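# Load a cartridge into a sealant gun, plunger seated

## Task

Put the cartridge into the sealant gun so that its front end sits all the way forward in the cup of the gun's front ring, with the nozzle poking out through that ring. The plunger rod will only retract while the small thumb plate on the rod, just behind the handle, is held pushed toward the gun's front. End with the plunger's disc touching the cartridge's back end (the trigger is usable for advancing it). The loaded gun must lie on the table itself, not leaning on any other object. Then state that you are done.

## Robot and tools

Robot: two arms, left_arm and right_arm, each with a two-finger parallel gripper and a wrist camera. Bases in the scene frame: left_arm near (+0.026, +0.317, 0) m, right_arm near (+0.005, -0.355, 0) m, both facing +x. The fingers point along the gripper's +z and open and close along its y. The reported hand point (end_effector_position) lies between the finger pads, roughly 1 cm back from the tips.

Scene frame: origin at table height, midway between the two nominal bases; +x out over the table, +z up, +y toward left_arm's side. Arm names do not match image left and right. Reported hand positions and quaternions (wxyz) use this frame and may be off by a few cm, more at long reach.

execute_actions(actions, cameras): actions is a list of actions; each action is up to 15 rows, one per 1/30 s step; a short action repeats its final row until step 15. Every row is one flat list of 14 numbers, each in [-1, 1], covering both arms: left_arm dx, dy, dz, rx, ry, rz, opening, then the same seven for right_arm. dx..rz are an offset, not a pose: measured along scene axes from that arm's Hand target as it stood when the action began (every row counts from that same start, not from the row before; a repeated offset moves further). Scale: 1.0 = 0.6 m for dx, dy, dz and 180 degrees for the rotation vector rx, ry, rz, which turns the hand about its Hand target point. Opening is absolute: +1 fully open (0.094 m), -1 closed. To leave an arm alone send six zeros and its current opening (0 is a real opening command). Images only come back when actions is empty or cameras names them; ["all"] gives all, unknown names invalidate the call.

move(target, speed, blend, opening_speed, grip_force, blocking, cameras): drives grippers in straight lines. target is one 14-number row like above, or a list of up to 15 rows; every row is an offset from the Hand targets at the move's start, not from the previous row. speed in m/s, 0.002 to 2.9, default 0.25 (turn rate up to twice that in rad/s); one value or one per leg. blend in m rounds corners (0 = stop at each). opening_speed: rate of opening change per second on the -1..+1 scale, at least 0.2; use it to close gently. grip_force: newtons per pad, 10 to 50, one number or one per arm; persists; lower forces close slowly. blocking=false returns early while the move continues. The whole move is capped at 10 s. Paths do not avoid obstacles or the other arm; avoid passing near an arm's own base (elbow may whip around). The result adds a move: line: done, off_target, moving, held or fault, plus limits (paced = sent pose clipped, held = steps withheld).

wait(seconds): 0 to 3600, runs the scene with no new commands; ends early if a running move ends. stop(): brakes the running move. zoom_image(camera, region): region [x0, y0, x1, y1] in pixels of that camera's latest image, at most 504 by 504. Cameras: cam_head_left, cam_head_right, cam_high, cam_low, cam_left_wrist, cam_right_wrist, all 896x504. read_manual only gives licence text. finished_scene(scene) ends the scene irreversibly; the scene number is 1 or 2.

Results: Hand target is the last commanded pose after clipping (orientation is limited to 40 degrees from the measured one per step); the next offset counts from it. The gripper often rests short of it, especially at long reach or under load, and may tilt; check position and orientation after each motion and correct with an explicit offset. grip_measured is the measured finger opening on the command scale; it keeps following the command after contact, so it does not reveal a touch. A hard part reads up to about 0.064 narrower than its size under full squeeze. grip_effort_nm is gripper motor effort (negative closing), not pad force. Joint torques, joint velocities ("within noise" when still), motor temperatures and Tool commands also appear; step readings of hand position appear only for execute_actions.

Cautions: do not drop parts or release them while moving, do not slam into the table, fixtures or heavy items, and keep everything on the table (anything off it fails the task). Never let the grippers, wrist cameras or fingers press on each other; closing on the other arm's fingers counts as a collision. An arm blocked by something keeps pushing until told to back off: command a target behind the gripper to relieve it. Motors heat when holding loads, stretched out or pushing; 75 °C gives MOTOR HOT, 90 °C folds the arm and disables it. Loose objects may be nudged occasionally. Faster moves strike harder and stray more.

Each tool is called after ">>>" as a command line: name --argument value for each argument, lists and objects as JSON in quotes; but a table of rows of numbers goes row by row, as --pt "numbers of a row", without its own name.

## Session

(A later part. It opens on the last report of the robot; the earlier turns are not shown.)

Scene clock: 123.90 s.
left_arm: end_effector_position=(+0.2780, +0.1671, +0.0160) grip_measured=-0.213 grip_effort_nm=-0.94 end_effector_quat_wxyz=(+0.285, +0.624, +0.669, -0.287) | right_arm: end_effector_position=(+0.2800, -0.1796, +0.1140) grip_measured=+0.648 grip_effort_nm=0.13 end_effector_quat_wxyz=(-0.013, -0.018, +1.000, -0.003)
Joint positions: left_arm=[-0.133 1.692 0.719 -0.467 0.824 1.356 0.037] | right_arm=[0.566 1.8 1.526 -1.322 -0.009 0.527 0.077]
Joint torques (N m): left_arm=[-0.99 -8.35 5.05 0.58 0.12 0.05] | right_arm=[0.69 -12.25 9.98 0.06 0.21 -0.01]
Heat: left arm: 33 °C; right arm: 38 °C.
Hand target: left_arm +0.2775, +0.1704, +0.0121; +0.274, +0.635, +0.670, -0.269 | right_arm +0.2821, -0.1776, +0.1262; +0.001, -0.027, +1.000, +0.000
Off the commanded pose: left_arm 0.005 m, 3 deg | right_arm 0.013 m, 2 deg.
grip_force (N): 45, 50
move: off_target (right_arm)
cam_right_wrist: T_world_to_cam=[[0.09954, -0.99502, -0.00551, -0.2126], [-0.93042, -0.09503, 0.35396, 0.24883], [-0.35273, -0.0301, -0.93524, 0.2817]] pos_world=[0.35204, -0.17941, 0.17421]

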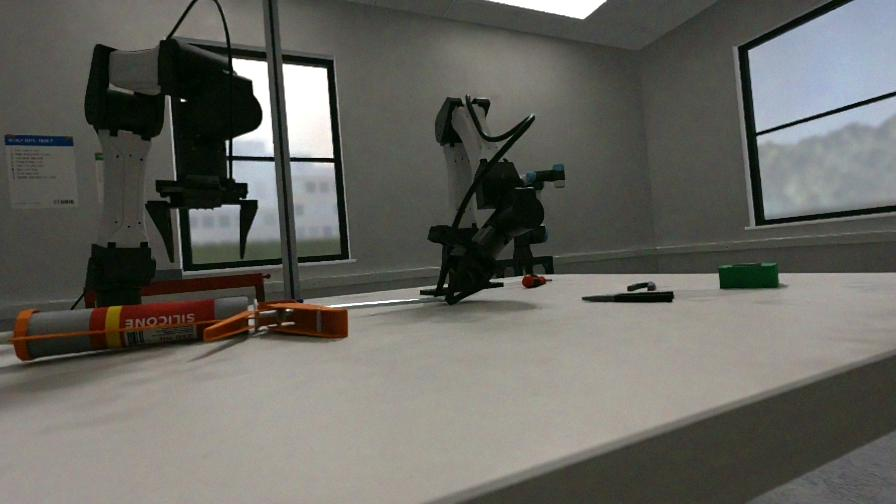

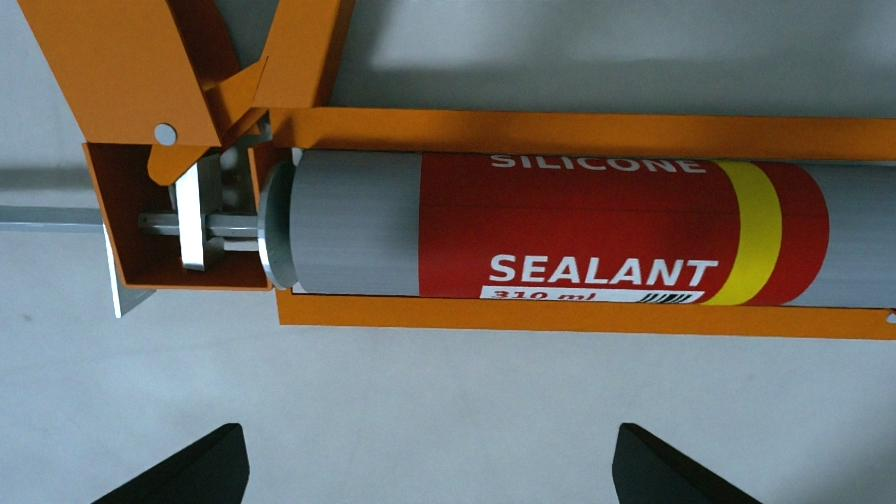

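>>> move --target '[0,0,0,0,0,0,-0.35,0.1,0.11,0.01,0,0,0,1.0]' --speed 0.2 --cameras '["cam_right_wrist","cam_left_wrist"]'

Scene clock: 125.77 s.
left_arm: end_effector_position=(+0.2780, +0.1671, +0.0160) grip_measured=-0.213 grip_effort_nm=-0.94 end_effector_quat_wxyz=(+0.285, +0.624, +0.669, -0.287) | right_arm: end_effector_position=(+0.3410, -0.1134, +0.1388) grip_measured=+0.998 grip_effort_nm=0.13 end_effector_quat_wxyz=(+0.009, -0.029, +0.999, +0.011)
Joint positions: left_arm=[-0.133 1.692 0.719 -0.467 0.824 1.356 0.037] | right_arm=[0.623 2.126 2.082 -1.498 -0.009 0.563 0.094]
Joint torques (N m): left_arm=[-0.99 -8.31 5.05 0.58 0.11 0.05] | right_arm=[0.65 -10.89 9.94 0.18 0.21 0.18]
Heat: left arm: 33 °C; right arm: 38 °C.
Hand target: left_arm +0.2775, +0.1704, +0.0121; +0.274, +0.635, +0.670, -0.269 | right_arm +0.3421, -0.1115, +0.1324; +0.001, -0.027, +1.000, +0.000
Off the commanded pose: left_arm 0.005 m, 3 deg | right_arm 0.007 m, 2 deg.
grip_force (N): 45, 50
move: done
cam_left_wrist: T_world_to_cam=[[-0.99558, -0.07947, 0.05013, 0.28737], [-0.09351, 0.89036, -0.44555, -0.07315], [-0.00923, -0.44827, -0.89385, 0.17928]] pos_world=[0.28091, 0.16833, 0.11325]
cam_right_wrist: T_world_to_cam=[[0.12116, -0.99218, -0.02999, -0.15636], [-0.94263, -0.12448, 0.30978, 0.31005], [-0.31109, -0.00927, -0.95034, 0.31868]] pos_world=[0.41034, -0.11359, 0.20211]
Images, in order (width x height): cam_left_wrist 896x504, cam_right_wrist 896x504.

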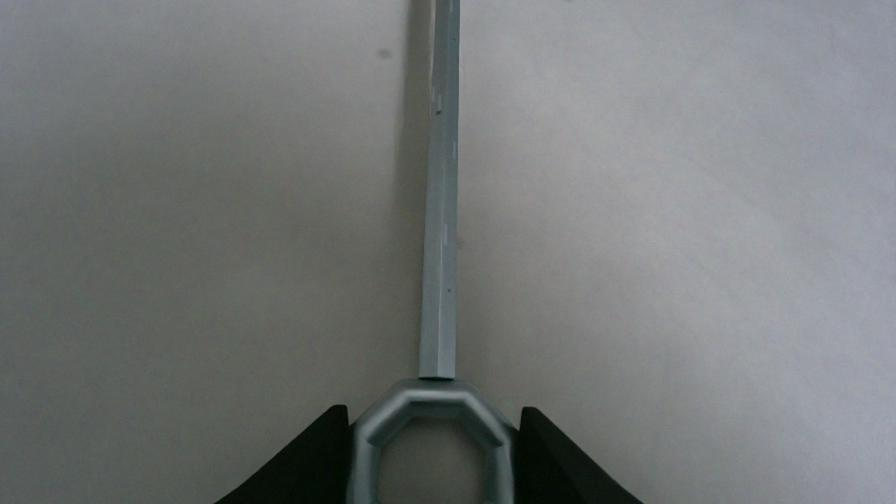

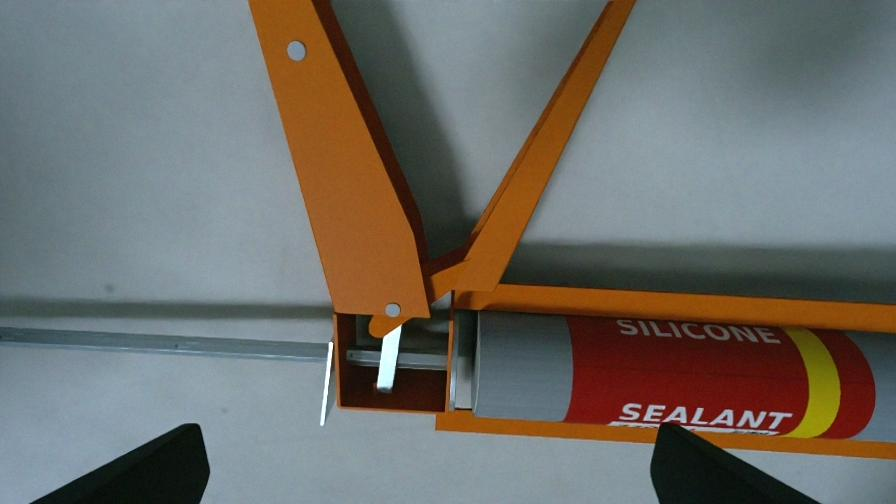

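>>> move --pt "0 0 0 0 0 0 -0.35 0.036 0.02 -0.05 0 0 0.006 1.0" --pt "0 0 0 0 0 0 -0.35 0.036 0.02 -0.14 0 0 0.006 1.0" --speed 0.12 --cameras '["cam_right_wrist"]'

Scene clock: 128.67 s.
left_arm: end_effector_position=(+0.2780, +0.1671, +0.0160) grip_measured=-0.213 grip_effort_nm=-0.94 end_effector_quat_wxyz=(+0.285, +0.624, +0.669, -0.287) | right_arm: end_effector_position=(+0.3644, -0.0967, +0.0633) grip_measured=+0.998 grip_effort_nm=0.13 end_effector_quat_wxyz=(+0.010, -0.032, +0.999, +0.012)
Joint positions: left_arm=[-0.133 1.692 0.719 -0.467 0.824 1.356 0.037] | right_arm=[0.623 2.235 1.954 -1.26 -0.009 0.557 0.094]
Joint torques (N m): left_arm=[-0.99 -8.34 5.07 0.56 0.12 0.04] | right_arm=[0.02 -12.86 5.6 0.52 0.21 0]
Heat: left arm: 33 °C; right arm: 38 °C.
Hand target: left_arm +0.2775, +0.1704, +0.0121; +0.274, +0.635, +0.670, -0.269 | right_arm +0.3637, -0.0996, +0.0482; +0.001, -0.036, +0.999, +0.000
Off the commanded pose: left_arm 0.005 m, 3 deg | right_arm 0.015 m, 2 deg.
grip_force (N): 45, 50
move: off_target (right_arm)
cam_right_wrist: T_world_to_cam=[[0.12731, -0.99138, -0.03105, -0.14702], [-0.94257, -0.13067, 0.3074, 0.35705], [-0.3088, -0.00987, -0.95107, 0.25354]] pos_world=[0.43356, -0.09659, 0.12681]

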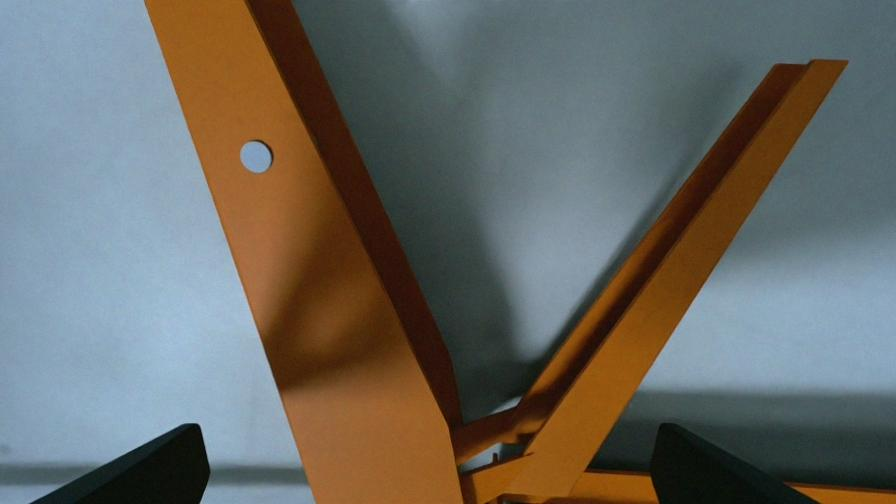

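>>> move --pt "0 0 0 0 0 0 -0.35 -0.004 -0.008 0.02 0 0 0 1.0" --pt "0 0 0 0 0 0 -0.35 -0.005 -0.008 -0.05 0 0 0 1.0" --speed 0.1 --cameras '["cam_right_wrist"]'

Scene clock: 130.37 s.
left_arm: end_effector_position=(+0.2780, +0.1671, +0.0160) grip_measured=-0.213 grip_effort_nm=-0.94 end_effector_quat_wxyz=(+0.285, +0.624, +0.669, -0.287) | right_arm: end_effector_position=(+0.3584, -0.1010, +0.0317) grip_measured=+0.998 grip_effort_nm=0.13 end_effector_quat_wxyz=(+0.003, -0.034, +0.999, +0.008)
Joint positions: left_arm=[-0.133 1.692 0.719 -0.467 0.824 1.356 0.037] | right_arm=[0.623 2.235 1.828 -1.151 -0.009 0.551 0.094]
Joint torques (N m): left_arm=[-0.96 -8.34 5.04 0.56 0.11 0.05] | right_arm=[-0.49 -13.12 5.44 0.62 0.21 0]
Heat: left arm: 33 °C; right arm: 38 °C.
Hand target: left_arm +0.2775, +0.1704, +0.0121; +0.274, +0.635, +0.670, -0.269 | right_arm +0.3607, -0.1044, +0.0183; +0.001, -0.036, +0.999, +0.000
Off the commanded pose: left_arm 0.005 m, 3 deg | right_arm 0.014 m, 1 deg.
grip_force (N): 45, 50
move: off_target (right_arm)
cam_right_wrist: T_world_to_cam=[[0.13215, -0.99096, -0.02327, -0.15333], [-0.93771, -0.13259, 0.32111, 0.3583], [-0.3213, -0.02062, -0.94675, 0.22473]] pos_world=[0.42845, -0.09981, 0.09414]

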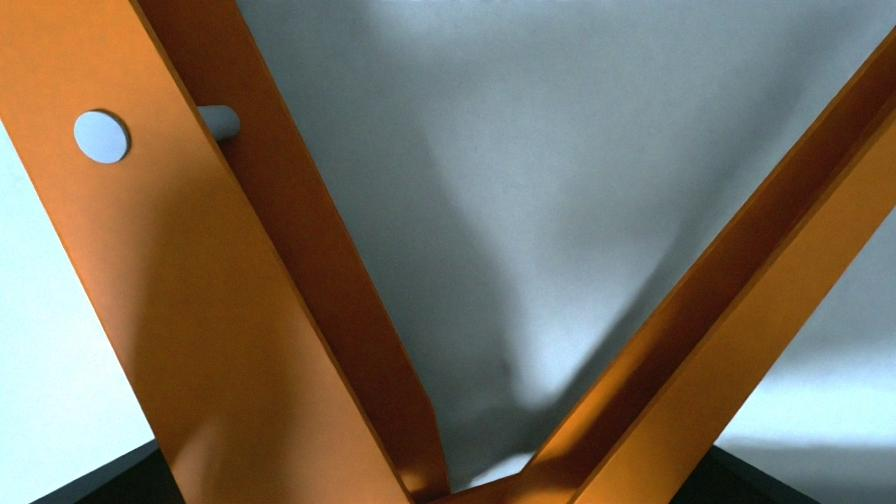

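>>> move --target '[0,0,0,0,0,0,-0.35,0,0,0,0,0,0,0.4]' --opening_speed 0.4 --cameras '["cam_right_wrist"]'

Scene clock: 133.17 s.
left_arm: end_effector_position=(+0.2805, +0.1671, +0.0158) grip_measured=-0.213 grip_effort_nm=-0.94 end_effector_quat_wxyz=(+0.289, +0.628, +0.666, -0.280) | right_arm: end_effector_position=(+0.3639, -0.0914, +0.0320) grip_measured=+0.404 grip_effort_nm=-0.19 end_effector_quat_wxyz=(+0.023, -0.103, +0.994, +0.015)
Joint positions: left_arm=[-0.134 1.692 0.719 -0.454 0.819 1.361 0.037] | right_arm=[0.636 2.235 1.828 -1.11 -0.002 0.428 0.066]
Joint torques (N m): left_arm=[-0.95 -8.38 5.01 0.48 0.18 -0.01] | right_arm=[-1.54 -13.26 5.5 0.28 0.13 1.2]
Heat: left arm: 33 °C; right arm: 39 °C.
Hand target: left_arm +0.2774, +0.1704, +0.0121; +0.274, +0.635, +0.670, -0.269 | right_arm +0.3606, -0.1043, +0.0183; +0.001, -0.036, +0.999, +0.000
Off the commanded pose: left_arm 0.006 m, 2 deg | right_arm 0.019 m, 8 deg.
grip_force (N): 45, 50
move: done
cam_right_wrist: T_world_to_cam=[[0.26665, -0.96331, -0.03059, -0.19071], [-0.92261, -0.26431, 0.28093, 0.34825], [-0.27871, -0.04668, -0.95924, 0.20959]] pos_world=[0.43057, -0.08188, 0.09738]

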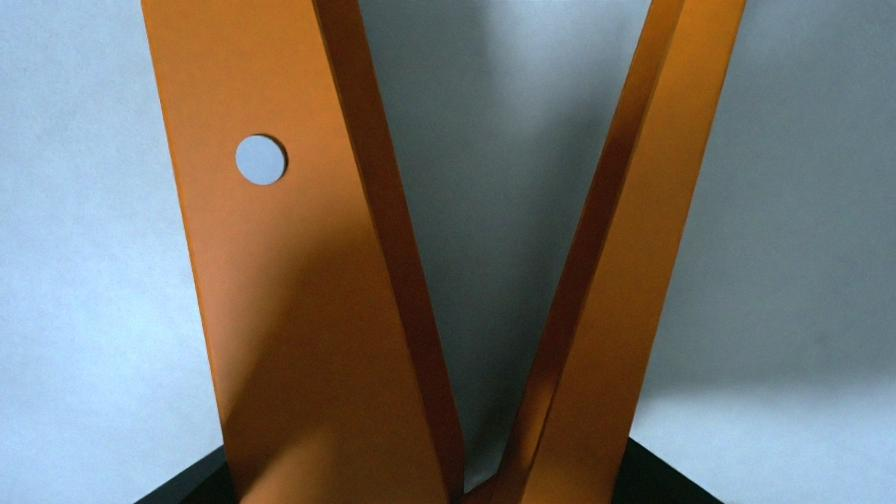

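>>> move --target '[0,0,0,0,0,0,-0.35,0,0,0,0,0,0,0.95]' --opening_speed 0.8 --cameras '["cam_right_wrist","cam_low"]'

>>> zoom_image --camera "cam_low" --region '[200, 250, 300, 330]'

Scene clock: 134.27 s.
left_arm: end_effector_position=(+0.2792, +0.1673, +0.0156) grip_measured=-0.213 grip_effort_nm=-0.94 end_effector_quat_wxyz=(+0.286, +0.627, +0.668, -0.283) | right_arm: end_effector_position=(+0.3618, -0.0982, +0.0318) grip_measured=+0.948 grip_effort_nm=0.13 end_effector_quat_wxyz=(+0.012, -0.044, +0.999, +0.011)
Joint positions: left_arm=[-0.134 1.692 0.719 -0.461 0.819 1.36 0.037] | right_arm=[0.625 2.235 1.828 -1.133 -0.005 0.535 0.092]
Joint torques (N m): left_arm=[-0.95 -8.38 5.01 0.53 0.16 0.01] | right_arm=[-0.64 -13.16 5.46 0.48 0.17 0.17]
Heat: left arm: 33 °C; right arm: 39 °C.
Hand target: left_arm +0.2775, +0.1704, +0.0121; +0.274, +0.635, +0.670, -0.269 | right_arm +0.3608, -0.1044, +0.0183; +0.001, -0.036, +0.999, +0.000
Off the commanded pose: left_arm 0.005 m, 2 deg | right_arm 0.015 m, 2 deg.
grip_force (N): 45, 50
move: done
cam_right_wrist: T_world_to_cam=[[0.15103, -0.98814, -0.02773, -0.15746], [-0.94029, -0.15226, 0.30444, 0.3612], [-0.30505, -0.0199, -0.95213, 0.22029]] pos_world=[0.43061, -0.09621, 0.09541]
Images, in order (width x height): cam_low 896x504, cam_right_wrist 896x504.

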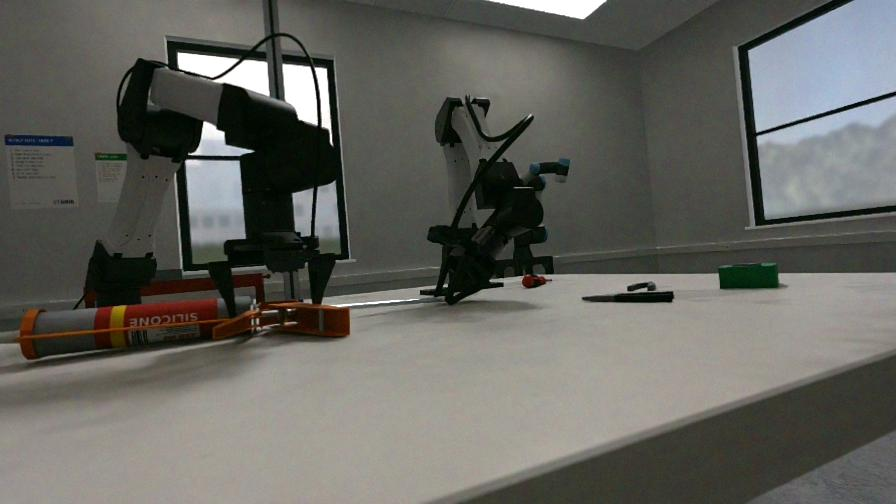

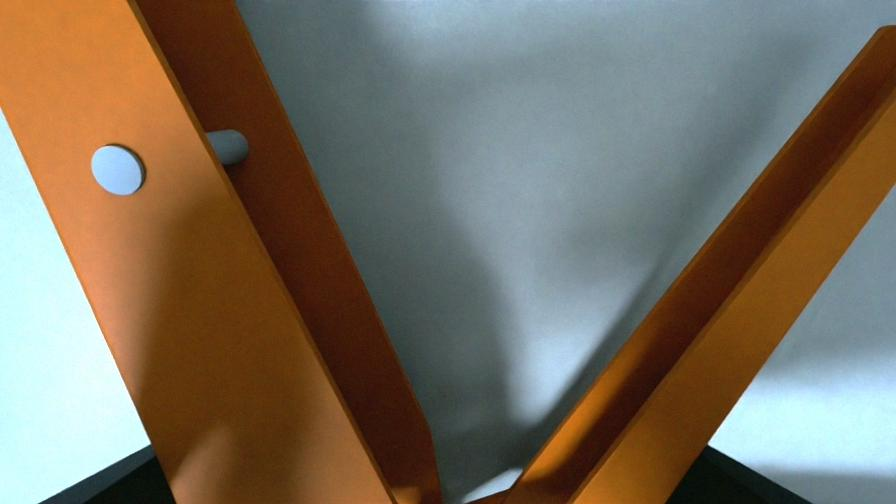

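Scaled by 5.040 from the camera's image (finer frame: 1280x720).

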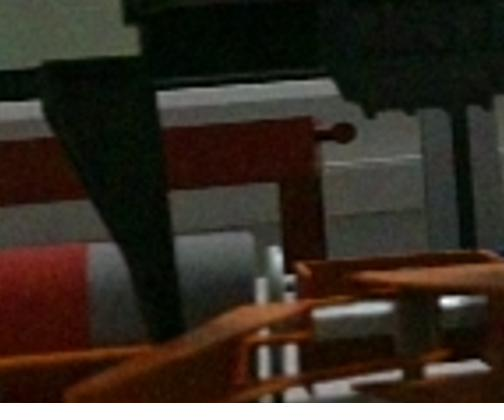

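>>> move --target '[0,0,0,0,0,0,-0.35,0,0,0,0,0,0,0.4]' --opening_speed 0.4 --grip_force '[45,40]'

>>> move --target '[0,0,0,0,0,0,-0.35,0,0,0,0,0,0,0.95]' --opening_speed 0.8 --cameras '["cam_right_wrist","cam_low"]'

>>> zoom_image --camera "cam_low" --region '[200, 250, 300, 330]'

Scene clock: 136.87 s.
left_arm: end_effector_position=(+0.2815, +0.1667, +0.0159) grip_measured=-0.213 grip_effort_nm=-0.94 end_effector_quat_wxyz=(+0.291, +0.630, +0.664, -0.279) | right_arm: end_effector_position=(+0.3662, -0.0889, +0.0322) grip_measured=+0.438 grip_effort_nm=-0.81 end_effector_quat_wxyz=(+0.028, -0.107, +0.994, +0.020)
Joint positions: left_arm=[-0.136 1.692 0.719 -0.448 0.819 1.363 0.037] | right_arm=[0.636 2.235 1.828 -1.096 -0.006 0.419 0.068]
Joint torques (N m): left_arm=[-0.81 -8.46 5 0.41 0.15 -0.02] | right_arm=[-1.51 -13.41 5.48 0.19 0.18 1.27]
Heat: left arm: 33 °C; right arm: 39 °C.
Hand target: left_arm +0.2775, +0.1704, +0.0121; +0.274, +0.635, +0.670, -0.269 | right_arm +0.3606, -0.1043, +0.0183; +0.001, -0.036, +0.999, +0.000
Off the commanded pose: left_arm 0.007 m, 2 deg | right_arm 0.022 m, 9 deg.
grip_force (N): 45, 40
move: done

Scene clock: 137.83 s.
left_arm: end_effector_position=(+0.2788, +0.1666, +0.0156) grip_measured=-0.213 grip_effort_nm=-0.94 end_effector_quat_wxyz=(+0.286, +0.627, +0.667, -0.283) | right_arm: end_effector_position=(+0.3626, -0.0961, +0.0315) grip_measured=+0.948 grip_effort_nm=0.13 end_effector_quat_wxyz=(+0.014, -0.045, +0.999, +0.015)
Joint positions: left_arm=[-0.137 1.692 0.719 -0.461 0.819 1.359 0.037] | right_arm=[0.626 2.235 1.827 -1.123 -0.009 0.534 0.092]
Joint torques (N m): left_arm=[-0.69 -8.36 5.05 0.51 0.17 0.02] | right_arm=[-0.75 -13.18 5.72 0.39 0.21 0.15]
Heat: left arm: 33 °C; right arm: 39 °C.
Hand target: left_arm +0.2775, +0.1703, +0.0121; +0.274, +0.635, +0.670, -0.269 | right_arm +0.3607, -0.1043, +0.0183; +0.001, -0.036, +0.999, +0.000
Off the commanded pose: left_arm 0.005 m, 2 deg | right_arm 0.016 m, 2 deg.
grip_force (N): 45, 40
move: done
cam_right_wrist: T_world_to_cam=[[0.1532, -0.98759, -0.03469, -0.15608], [-0.94129, -0.15652, 0.29911, 0.36255], [-0.30083, -0.01317, -0.95359, 0.21954]] pos_world=[0.43122, -0.0945, 0.09549]
Images, in order (width x height): cam_low 896x504, cam_right_wrist 896x504.

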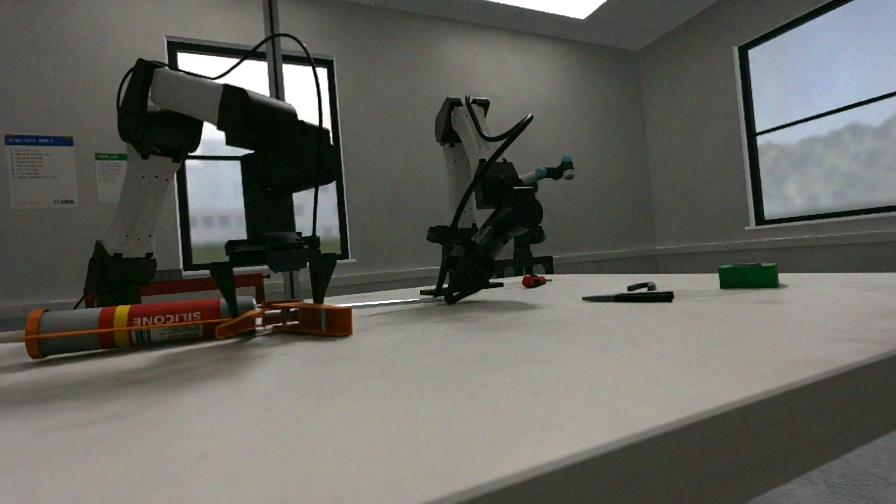

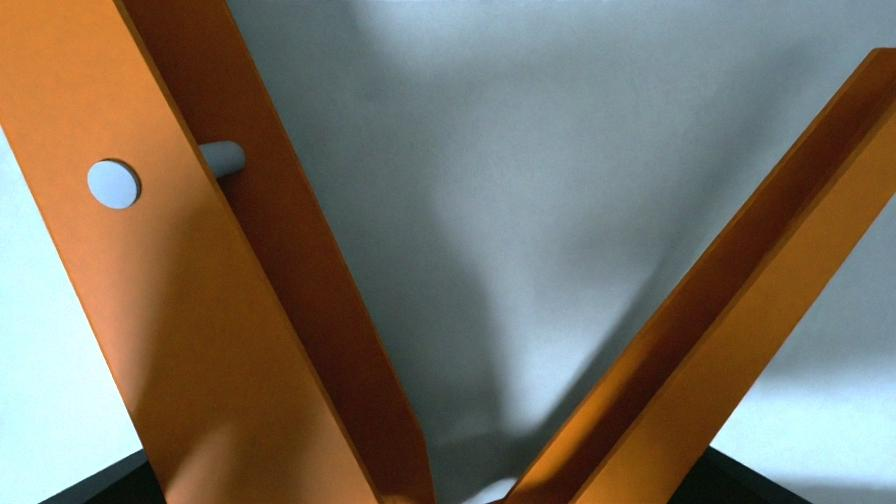

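Scaled by 5.040 from the camera's image (finer frame: 1280x720).

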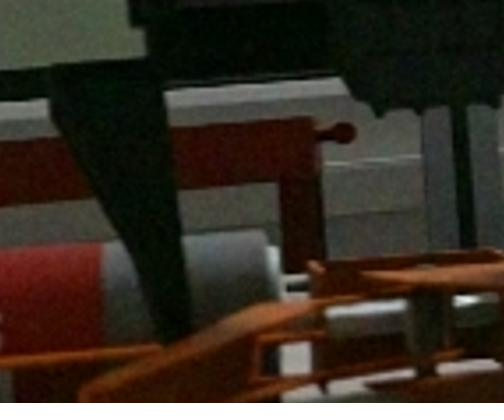

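>>> move --target '[0,0,0,0,0,0,-0.35,0,0,0,0,0,0,0.5]' --opening_speed 0.4 --grip_force '[45,40]' --cameras '["cam_low"]'

>>> zoom_image --camera "cam_low" --region '[200, 250, 300, 330]'

Scene clock: 139.37 s.
left_arm: end_effector_position=(+0.2792, +0.1665, +0.0156) grip_measured=-0.213 grip_effort_nm=-0.94 end_effector_quat_wxyz=(+0.286, +0.628, +0.667, -0.282) | right_arm: end_effector_position=(+0.3648, -0.0941, +0.0316) grip_measured=+0.723 grip_effort_nm=-0.82 end_effector_quat_wxyz=(+0.019, -0.058, +0.998, +0.018)
Joint positions: left_arm=[-0.137 1.692 0.719 -0.459 0.819 1.359 0.037] | right_arm=[0.627 2.235 1.827 -1.112 -0.009 0.508 0.081]
Joint torques (N m): left_arm=[-0.69 -8.36 5.01 0.5 0.15 0.01] | right_arm=[-0.79 -13.2 5.75 0.3 0.21 0.43]
Heat: left arm: 33 °C; right arm: 39 °C.
Hand target: left_arm +0.2774, +0.1703, +0.0121; +0.274, +0.635, +0.670, -0.269 | right_arm +0.3607, -0.1044, +0.0183; +0.001, -0.036, +0.999, +0.000
Off the commanded pose: left_arm 0.005 m, 2 deg | right_arm 0.017 m, 4 deg.
grip_force (N): 45, 40
move: done

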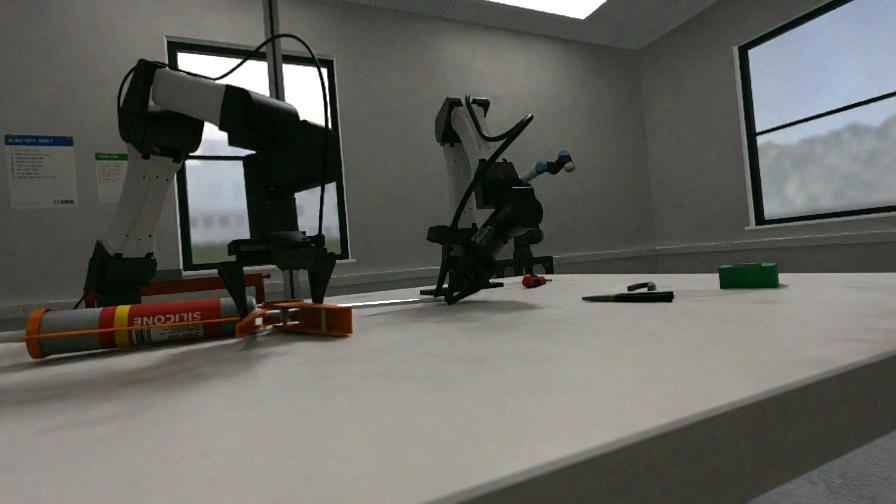

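Scaled by 5.040 from the camera's image (finer frame: 1280x720).

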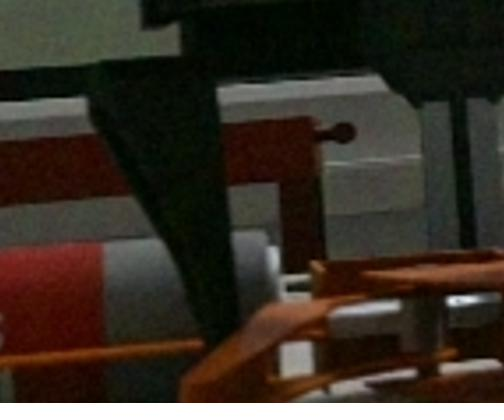

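>>> move --target '[0,0,0,0,0,0,-0.35,0,0,0,0,0,0,1.0]' --opening_speed 0.8

>>> move --pt "0 0 0 0 0 0 -0.35 0.003 0 0.1 0 0 0 1.0" --pt "0 0 0 0 0 0 -0.35 -0.11 -0.2 0.19 0 0 0 1.0" --speed '[0.12,0.25]' --blend '[0.02,0]' --cameras '["cam_right_wrist"]'

Scene clock: 140.50 s.
left_arm: end_effector_position=(+0.2788, +0.1666, +0.0156) grip_measured=-0.213 grip_effort_nm=-0.95 end_effector_quat_wxyz=(+0.285, +0.627, +0.667, -0.283) | right_arm: end_effector_position=(+0.3630, -0.0959, +0.0315) grip_measured=+0.998 grip_effort_nm=0.13 end_effector_quat_wxyz=(+0.015, -0.045, +0.999, +0.015)
Joint positions: left_arm=[-0.137 1.692 0.719 -0.461 0.819 1.359 0.037] | right_arm=[0.626 2.235 1.827 -1.122 -0.009 0.535 0.094]
Joint torques (N m): left_arm=[-0.73 -8.34 5.04 0.52 0.17 0.01] | right_arm=[-0.72 -13.15 5.72 0.38 0.21 0.17]
Heat: left arm: 33 °C; right arm: 39 °C.
Hand target: left_arm +0.2774, +0.1703, +0.0121; +0.274, +0.635, +0.670, -0.269 | right_arm +0.3607, -0.1043, +0.0183; +0.001, -0.036, +0.999, +0.000
Off the commanded pose: left_arm 0.005 m, 2 deg | right_arm 0.016 m, 3 deg.
grip_force (N): 45, 40
move: done

Scene clock: 142.40 s.
left_arm: end_effector_position=(+0.2788, +0.1666, +0.0156) grip_measured=-0.213 grip_effort_nm=-0.94 end_effector_quat_wxyz=(+0.285, +0.627, +0.667, -0.283) | right_arm: end_effector_position=(+0.3004, -0.2170, +0.1315) grip_measured=+0.998 grip_effort_nm=0.13 end_effector_quat_wxyz=(+0.006, -0.035, +0.999, +0.007)
Joint positions: left_arm=[-0.137 1.692 0.719 -0.461 0.819 1.359 0.037] | right_arm=[0.435 1.76 1.546 -1.341 -0.009 0.362 0.094]
Joint torques (N m): left_arm=[-0.73 -8.31 5.01 0.53 0.17 0.02] | right_arm=[-0.68 -12.01 5.45 0.2 0.2 -0.02]
Heat: left arm: 33 °C; right arm: 39 °C.
Hand target: left_arm +0.2775, +0.1703, +0.0121; +0.274, +0.635, +0.670, -0.269 | right_arm +0.2946, -0.2243, +0.1322; +0.001, -0.036, +0.999, +0.000
Off the commanded pose: left_arm 0.005 m, 2 deg | right_arm 0.009 m, 1 deg.
grip_force (N): 45, 40
move: done
cam_right_wrist: T_world_to_cam=[[0.13375, -0.99077, -0.02208, -0.25893], [-0.93892, -0.13382, 0.31705, 0.25697], [-0.31707, -0.02168, -0.94815, 0.29692]] pos_world=[0.37006, -0.21571, 0.19434]

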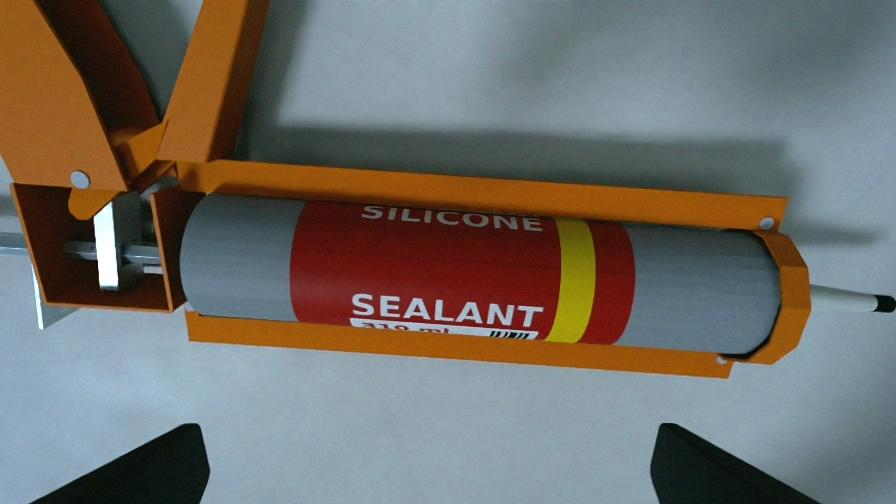

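>>> zoom_image --camera "cam_right_wrist" --region '[680, 180, 880, 380]'

>>> move --target '[0,0,0,0,0,0,0.35,0,0,0,0,0,0,1.0]' --opening_speed 0.6

>>> move --pt "0.0 0.06 0.12 0 0 0 0.35 -0.07 0.16 0.0 0 0 0 1.0" --pt "-0.05 0.12 0.25 0 0 0 0.35 -0.07 0.16 0.0 0 0 0 1.0" --speed '[0.1,0.25]' --blend '[0.02,0]' --cameras '["cam_right_wrist","cam_low","cam_left_wrist","cam_head_left"]'

>>> zoom_image --camera "cam_low" --region '[200, 250, 300, 330]'

Scaled by 2.520 from the camera's image (finer frame: 1280x720).

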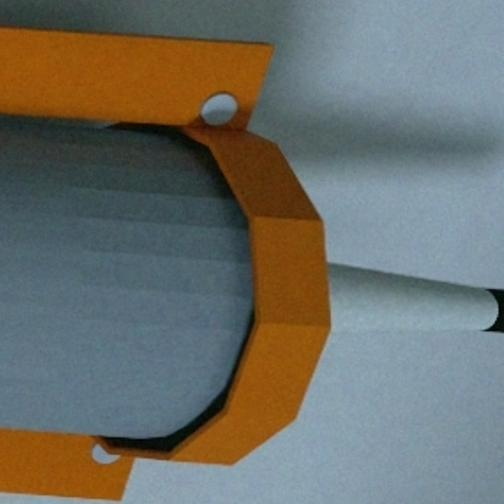

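Scene clock: 144.13 s.
left_arm: end_effector_position=(+0.2759, +0.1668, +0.0166) grip_measured=+0.347 grip_effort_nm=0.16 end_effector_quat_wxyz=(+0.281, +0.626, +0.669, -0.287) | right_arm: end_effector_position=(+0.3004, -0.2170, +0.1315) grip_measured=+0.998 grip_effort_nm=0.13 end_effector_quat_wxyz=(+0.006, -0.036, +0.999, +0.007)
Joint positions: left_arm=[-0.137 1.687 0.719 -0.479 0.819 1.36 0.063] | right_arm=[0.435 1.76 1.546 -1.341 -0.009 0.362 0.094]
Joint torques (N m): left_arm=[-0.7 -7.69 5.05 0.68 0.15 0.02] | right_arm=[-0.68 -11.96 5.46 0.2 0.19 -0.01]
Heat: left arm: 33 °C; right arm: 39 °C.
Hand target: left_arm +0.2775, +0.1704, +0.0121; +0.274, +0.635, +0.670, -0.269 | right_arm +0.2946, -0.2243, +0.1322; +0.001, -0.036, +0.999, +0.000
Off the commanded pose: left_arm 0.006 m, 2 deg | right_arm 0.009 m, 1 deg.
grip_force (N): 45, 40
move: done

Scene clock: 146.63 s.
left_arm: end_effector_position=(+0.2424, +0.2391, +0.1589) grip_measured=+0.347 grip_effort_nm=0.14 end_effector_quat_wxyz=(+0.270, +0.629, +0.675, -0.277) | right_arm: end_effector_position=(+0.2507, -0.1307, +0.1337) grip_measured=+0.998 grip_effort_nm=0.12 end_effector_quat_wxyz=(+0.004, -0.038, +0.999, +0.009)
Joint positions: left_arm=[0.166 1.423 1.099 -1.436 0.776 1.789 0.063] | right_arm=[0.739 1.784 1.584 -1.352 -0.009 0.66 0.094]
Joint torques (N m): left_arm=[0.29 -4.48 8.32 -0.19 0.47 0.17] | right_arm=[0.64 -7.87 10.07 0.16 0.22 0.18]
Heat: left arm: 33 °C; right arm: 39 °C.
Hand target: left_arm +0.2474, +0.2424, +0.1620; +0.274, +0.635, +0.670, -0.269 | right_arm +0.2527, -0.1284, +0.1322; +0.001, -0.036, +0.999, +0.000
Off the commanded pose: left_arm 0.007 m, 1 deg | right_arm 0.003 m, 1 deg.
grip_force (N): 45, 40
move: done
cam_left_wrist: T_world_to_cam=[[-0.99538, -0.07879, 0.05489, 0.24949], [-0.09445, 0.90643, -0.41167, -0.08595], [-0.01732, -0.41495, -0.90968, 0.33543]] pos_world=[0.24603, 0.23675, 0.25606]
cam_right_wrist: T_world_to_cam=[[0.13945, -0.98986, -0.02687, -0.16733], [-0.93735, -0.1407, 0.31872, 0.21973], [-0.31927, -0.01926, -0.94747, 0.28587]] pos_world=[0.32056, -0.12921, 0.19633]
Images, in order (width x height): cam_head_left 896x504, cam_low 896x504, cam_left_wrist 896x504, cam_right_wrist 896x504.

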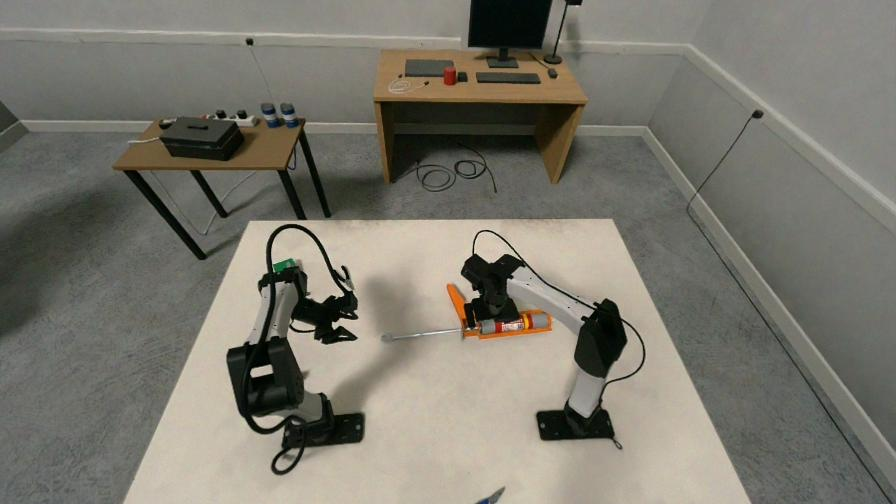

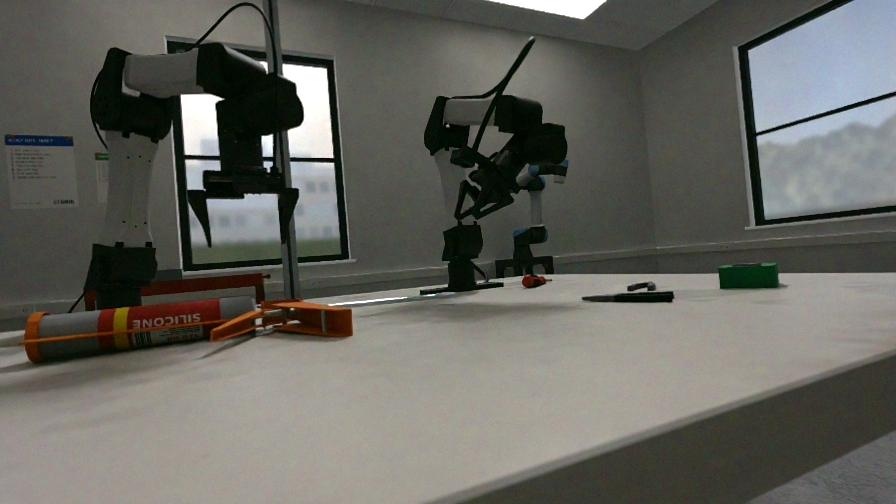

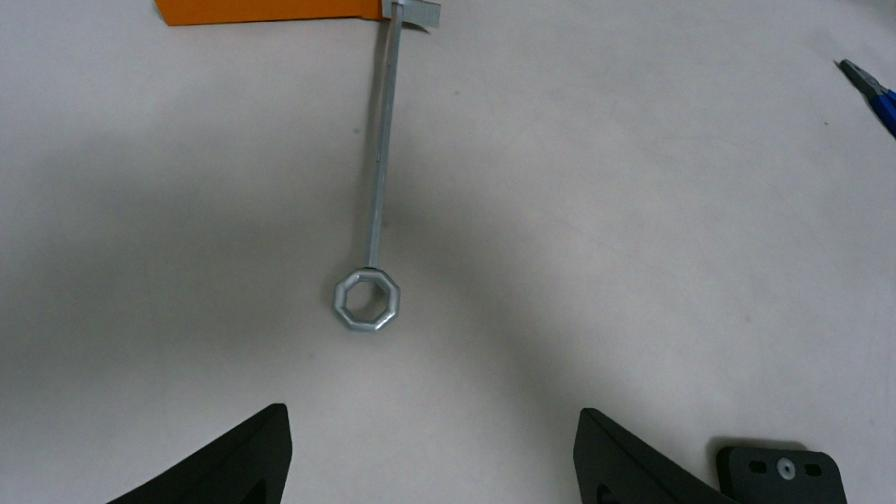

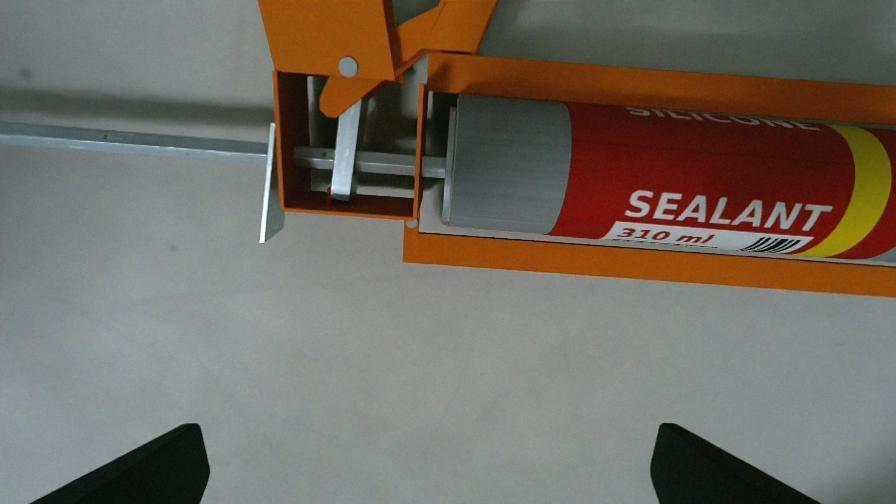

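Scaled by 5.040 from the camera's image (finer frame: 1280x720).

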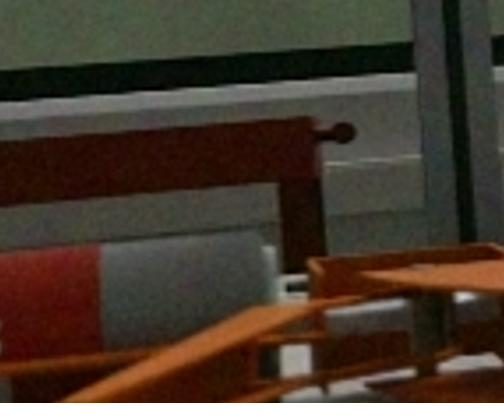

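>>> zoom_image --camera "cam_right_wrist" --region '[400, 70, 520, 250]'

>>> zoom_image --camera "cam_low" --region '[0, 280, 120, 380]'

Scaled by 2.800 from the camera's image (finer frame: 1280x720).

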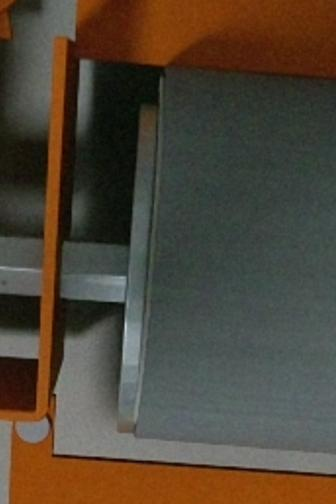

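Scaled by 4.200 from the camera's image (finer frame: 1280x720).

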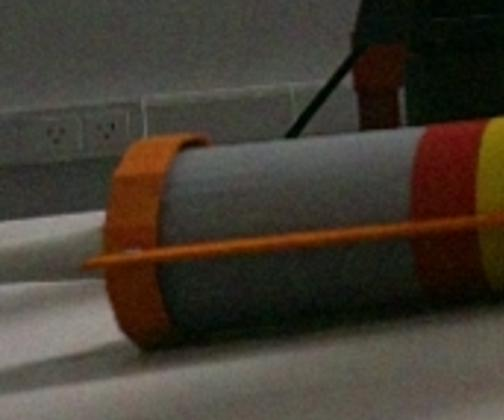

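>>> finished_scene --scene 2

The scene is finished: the task was done.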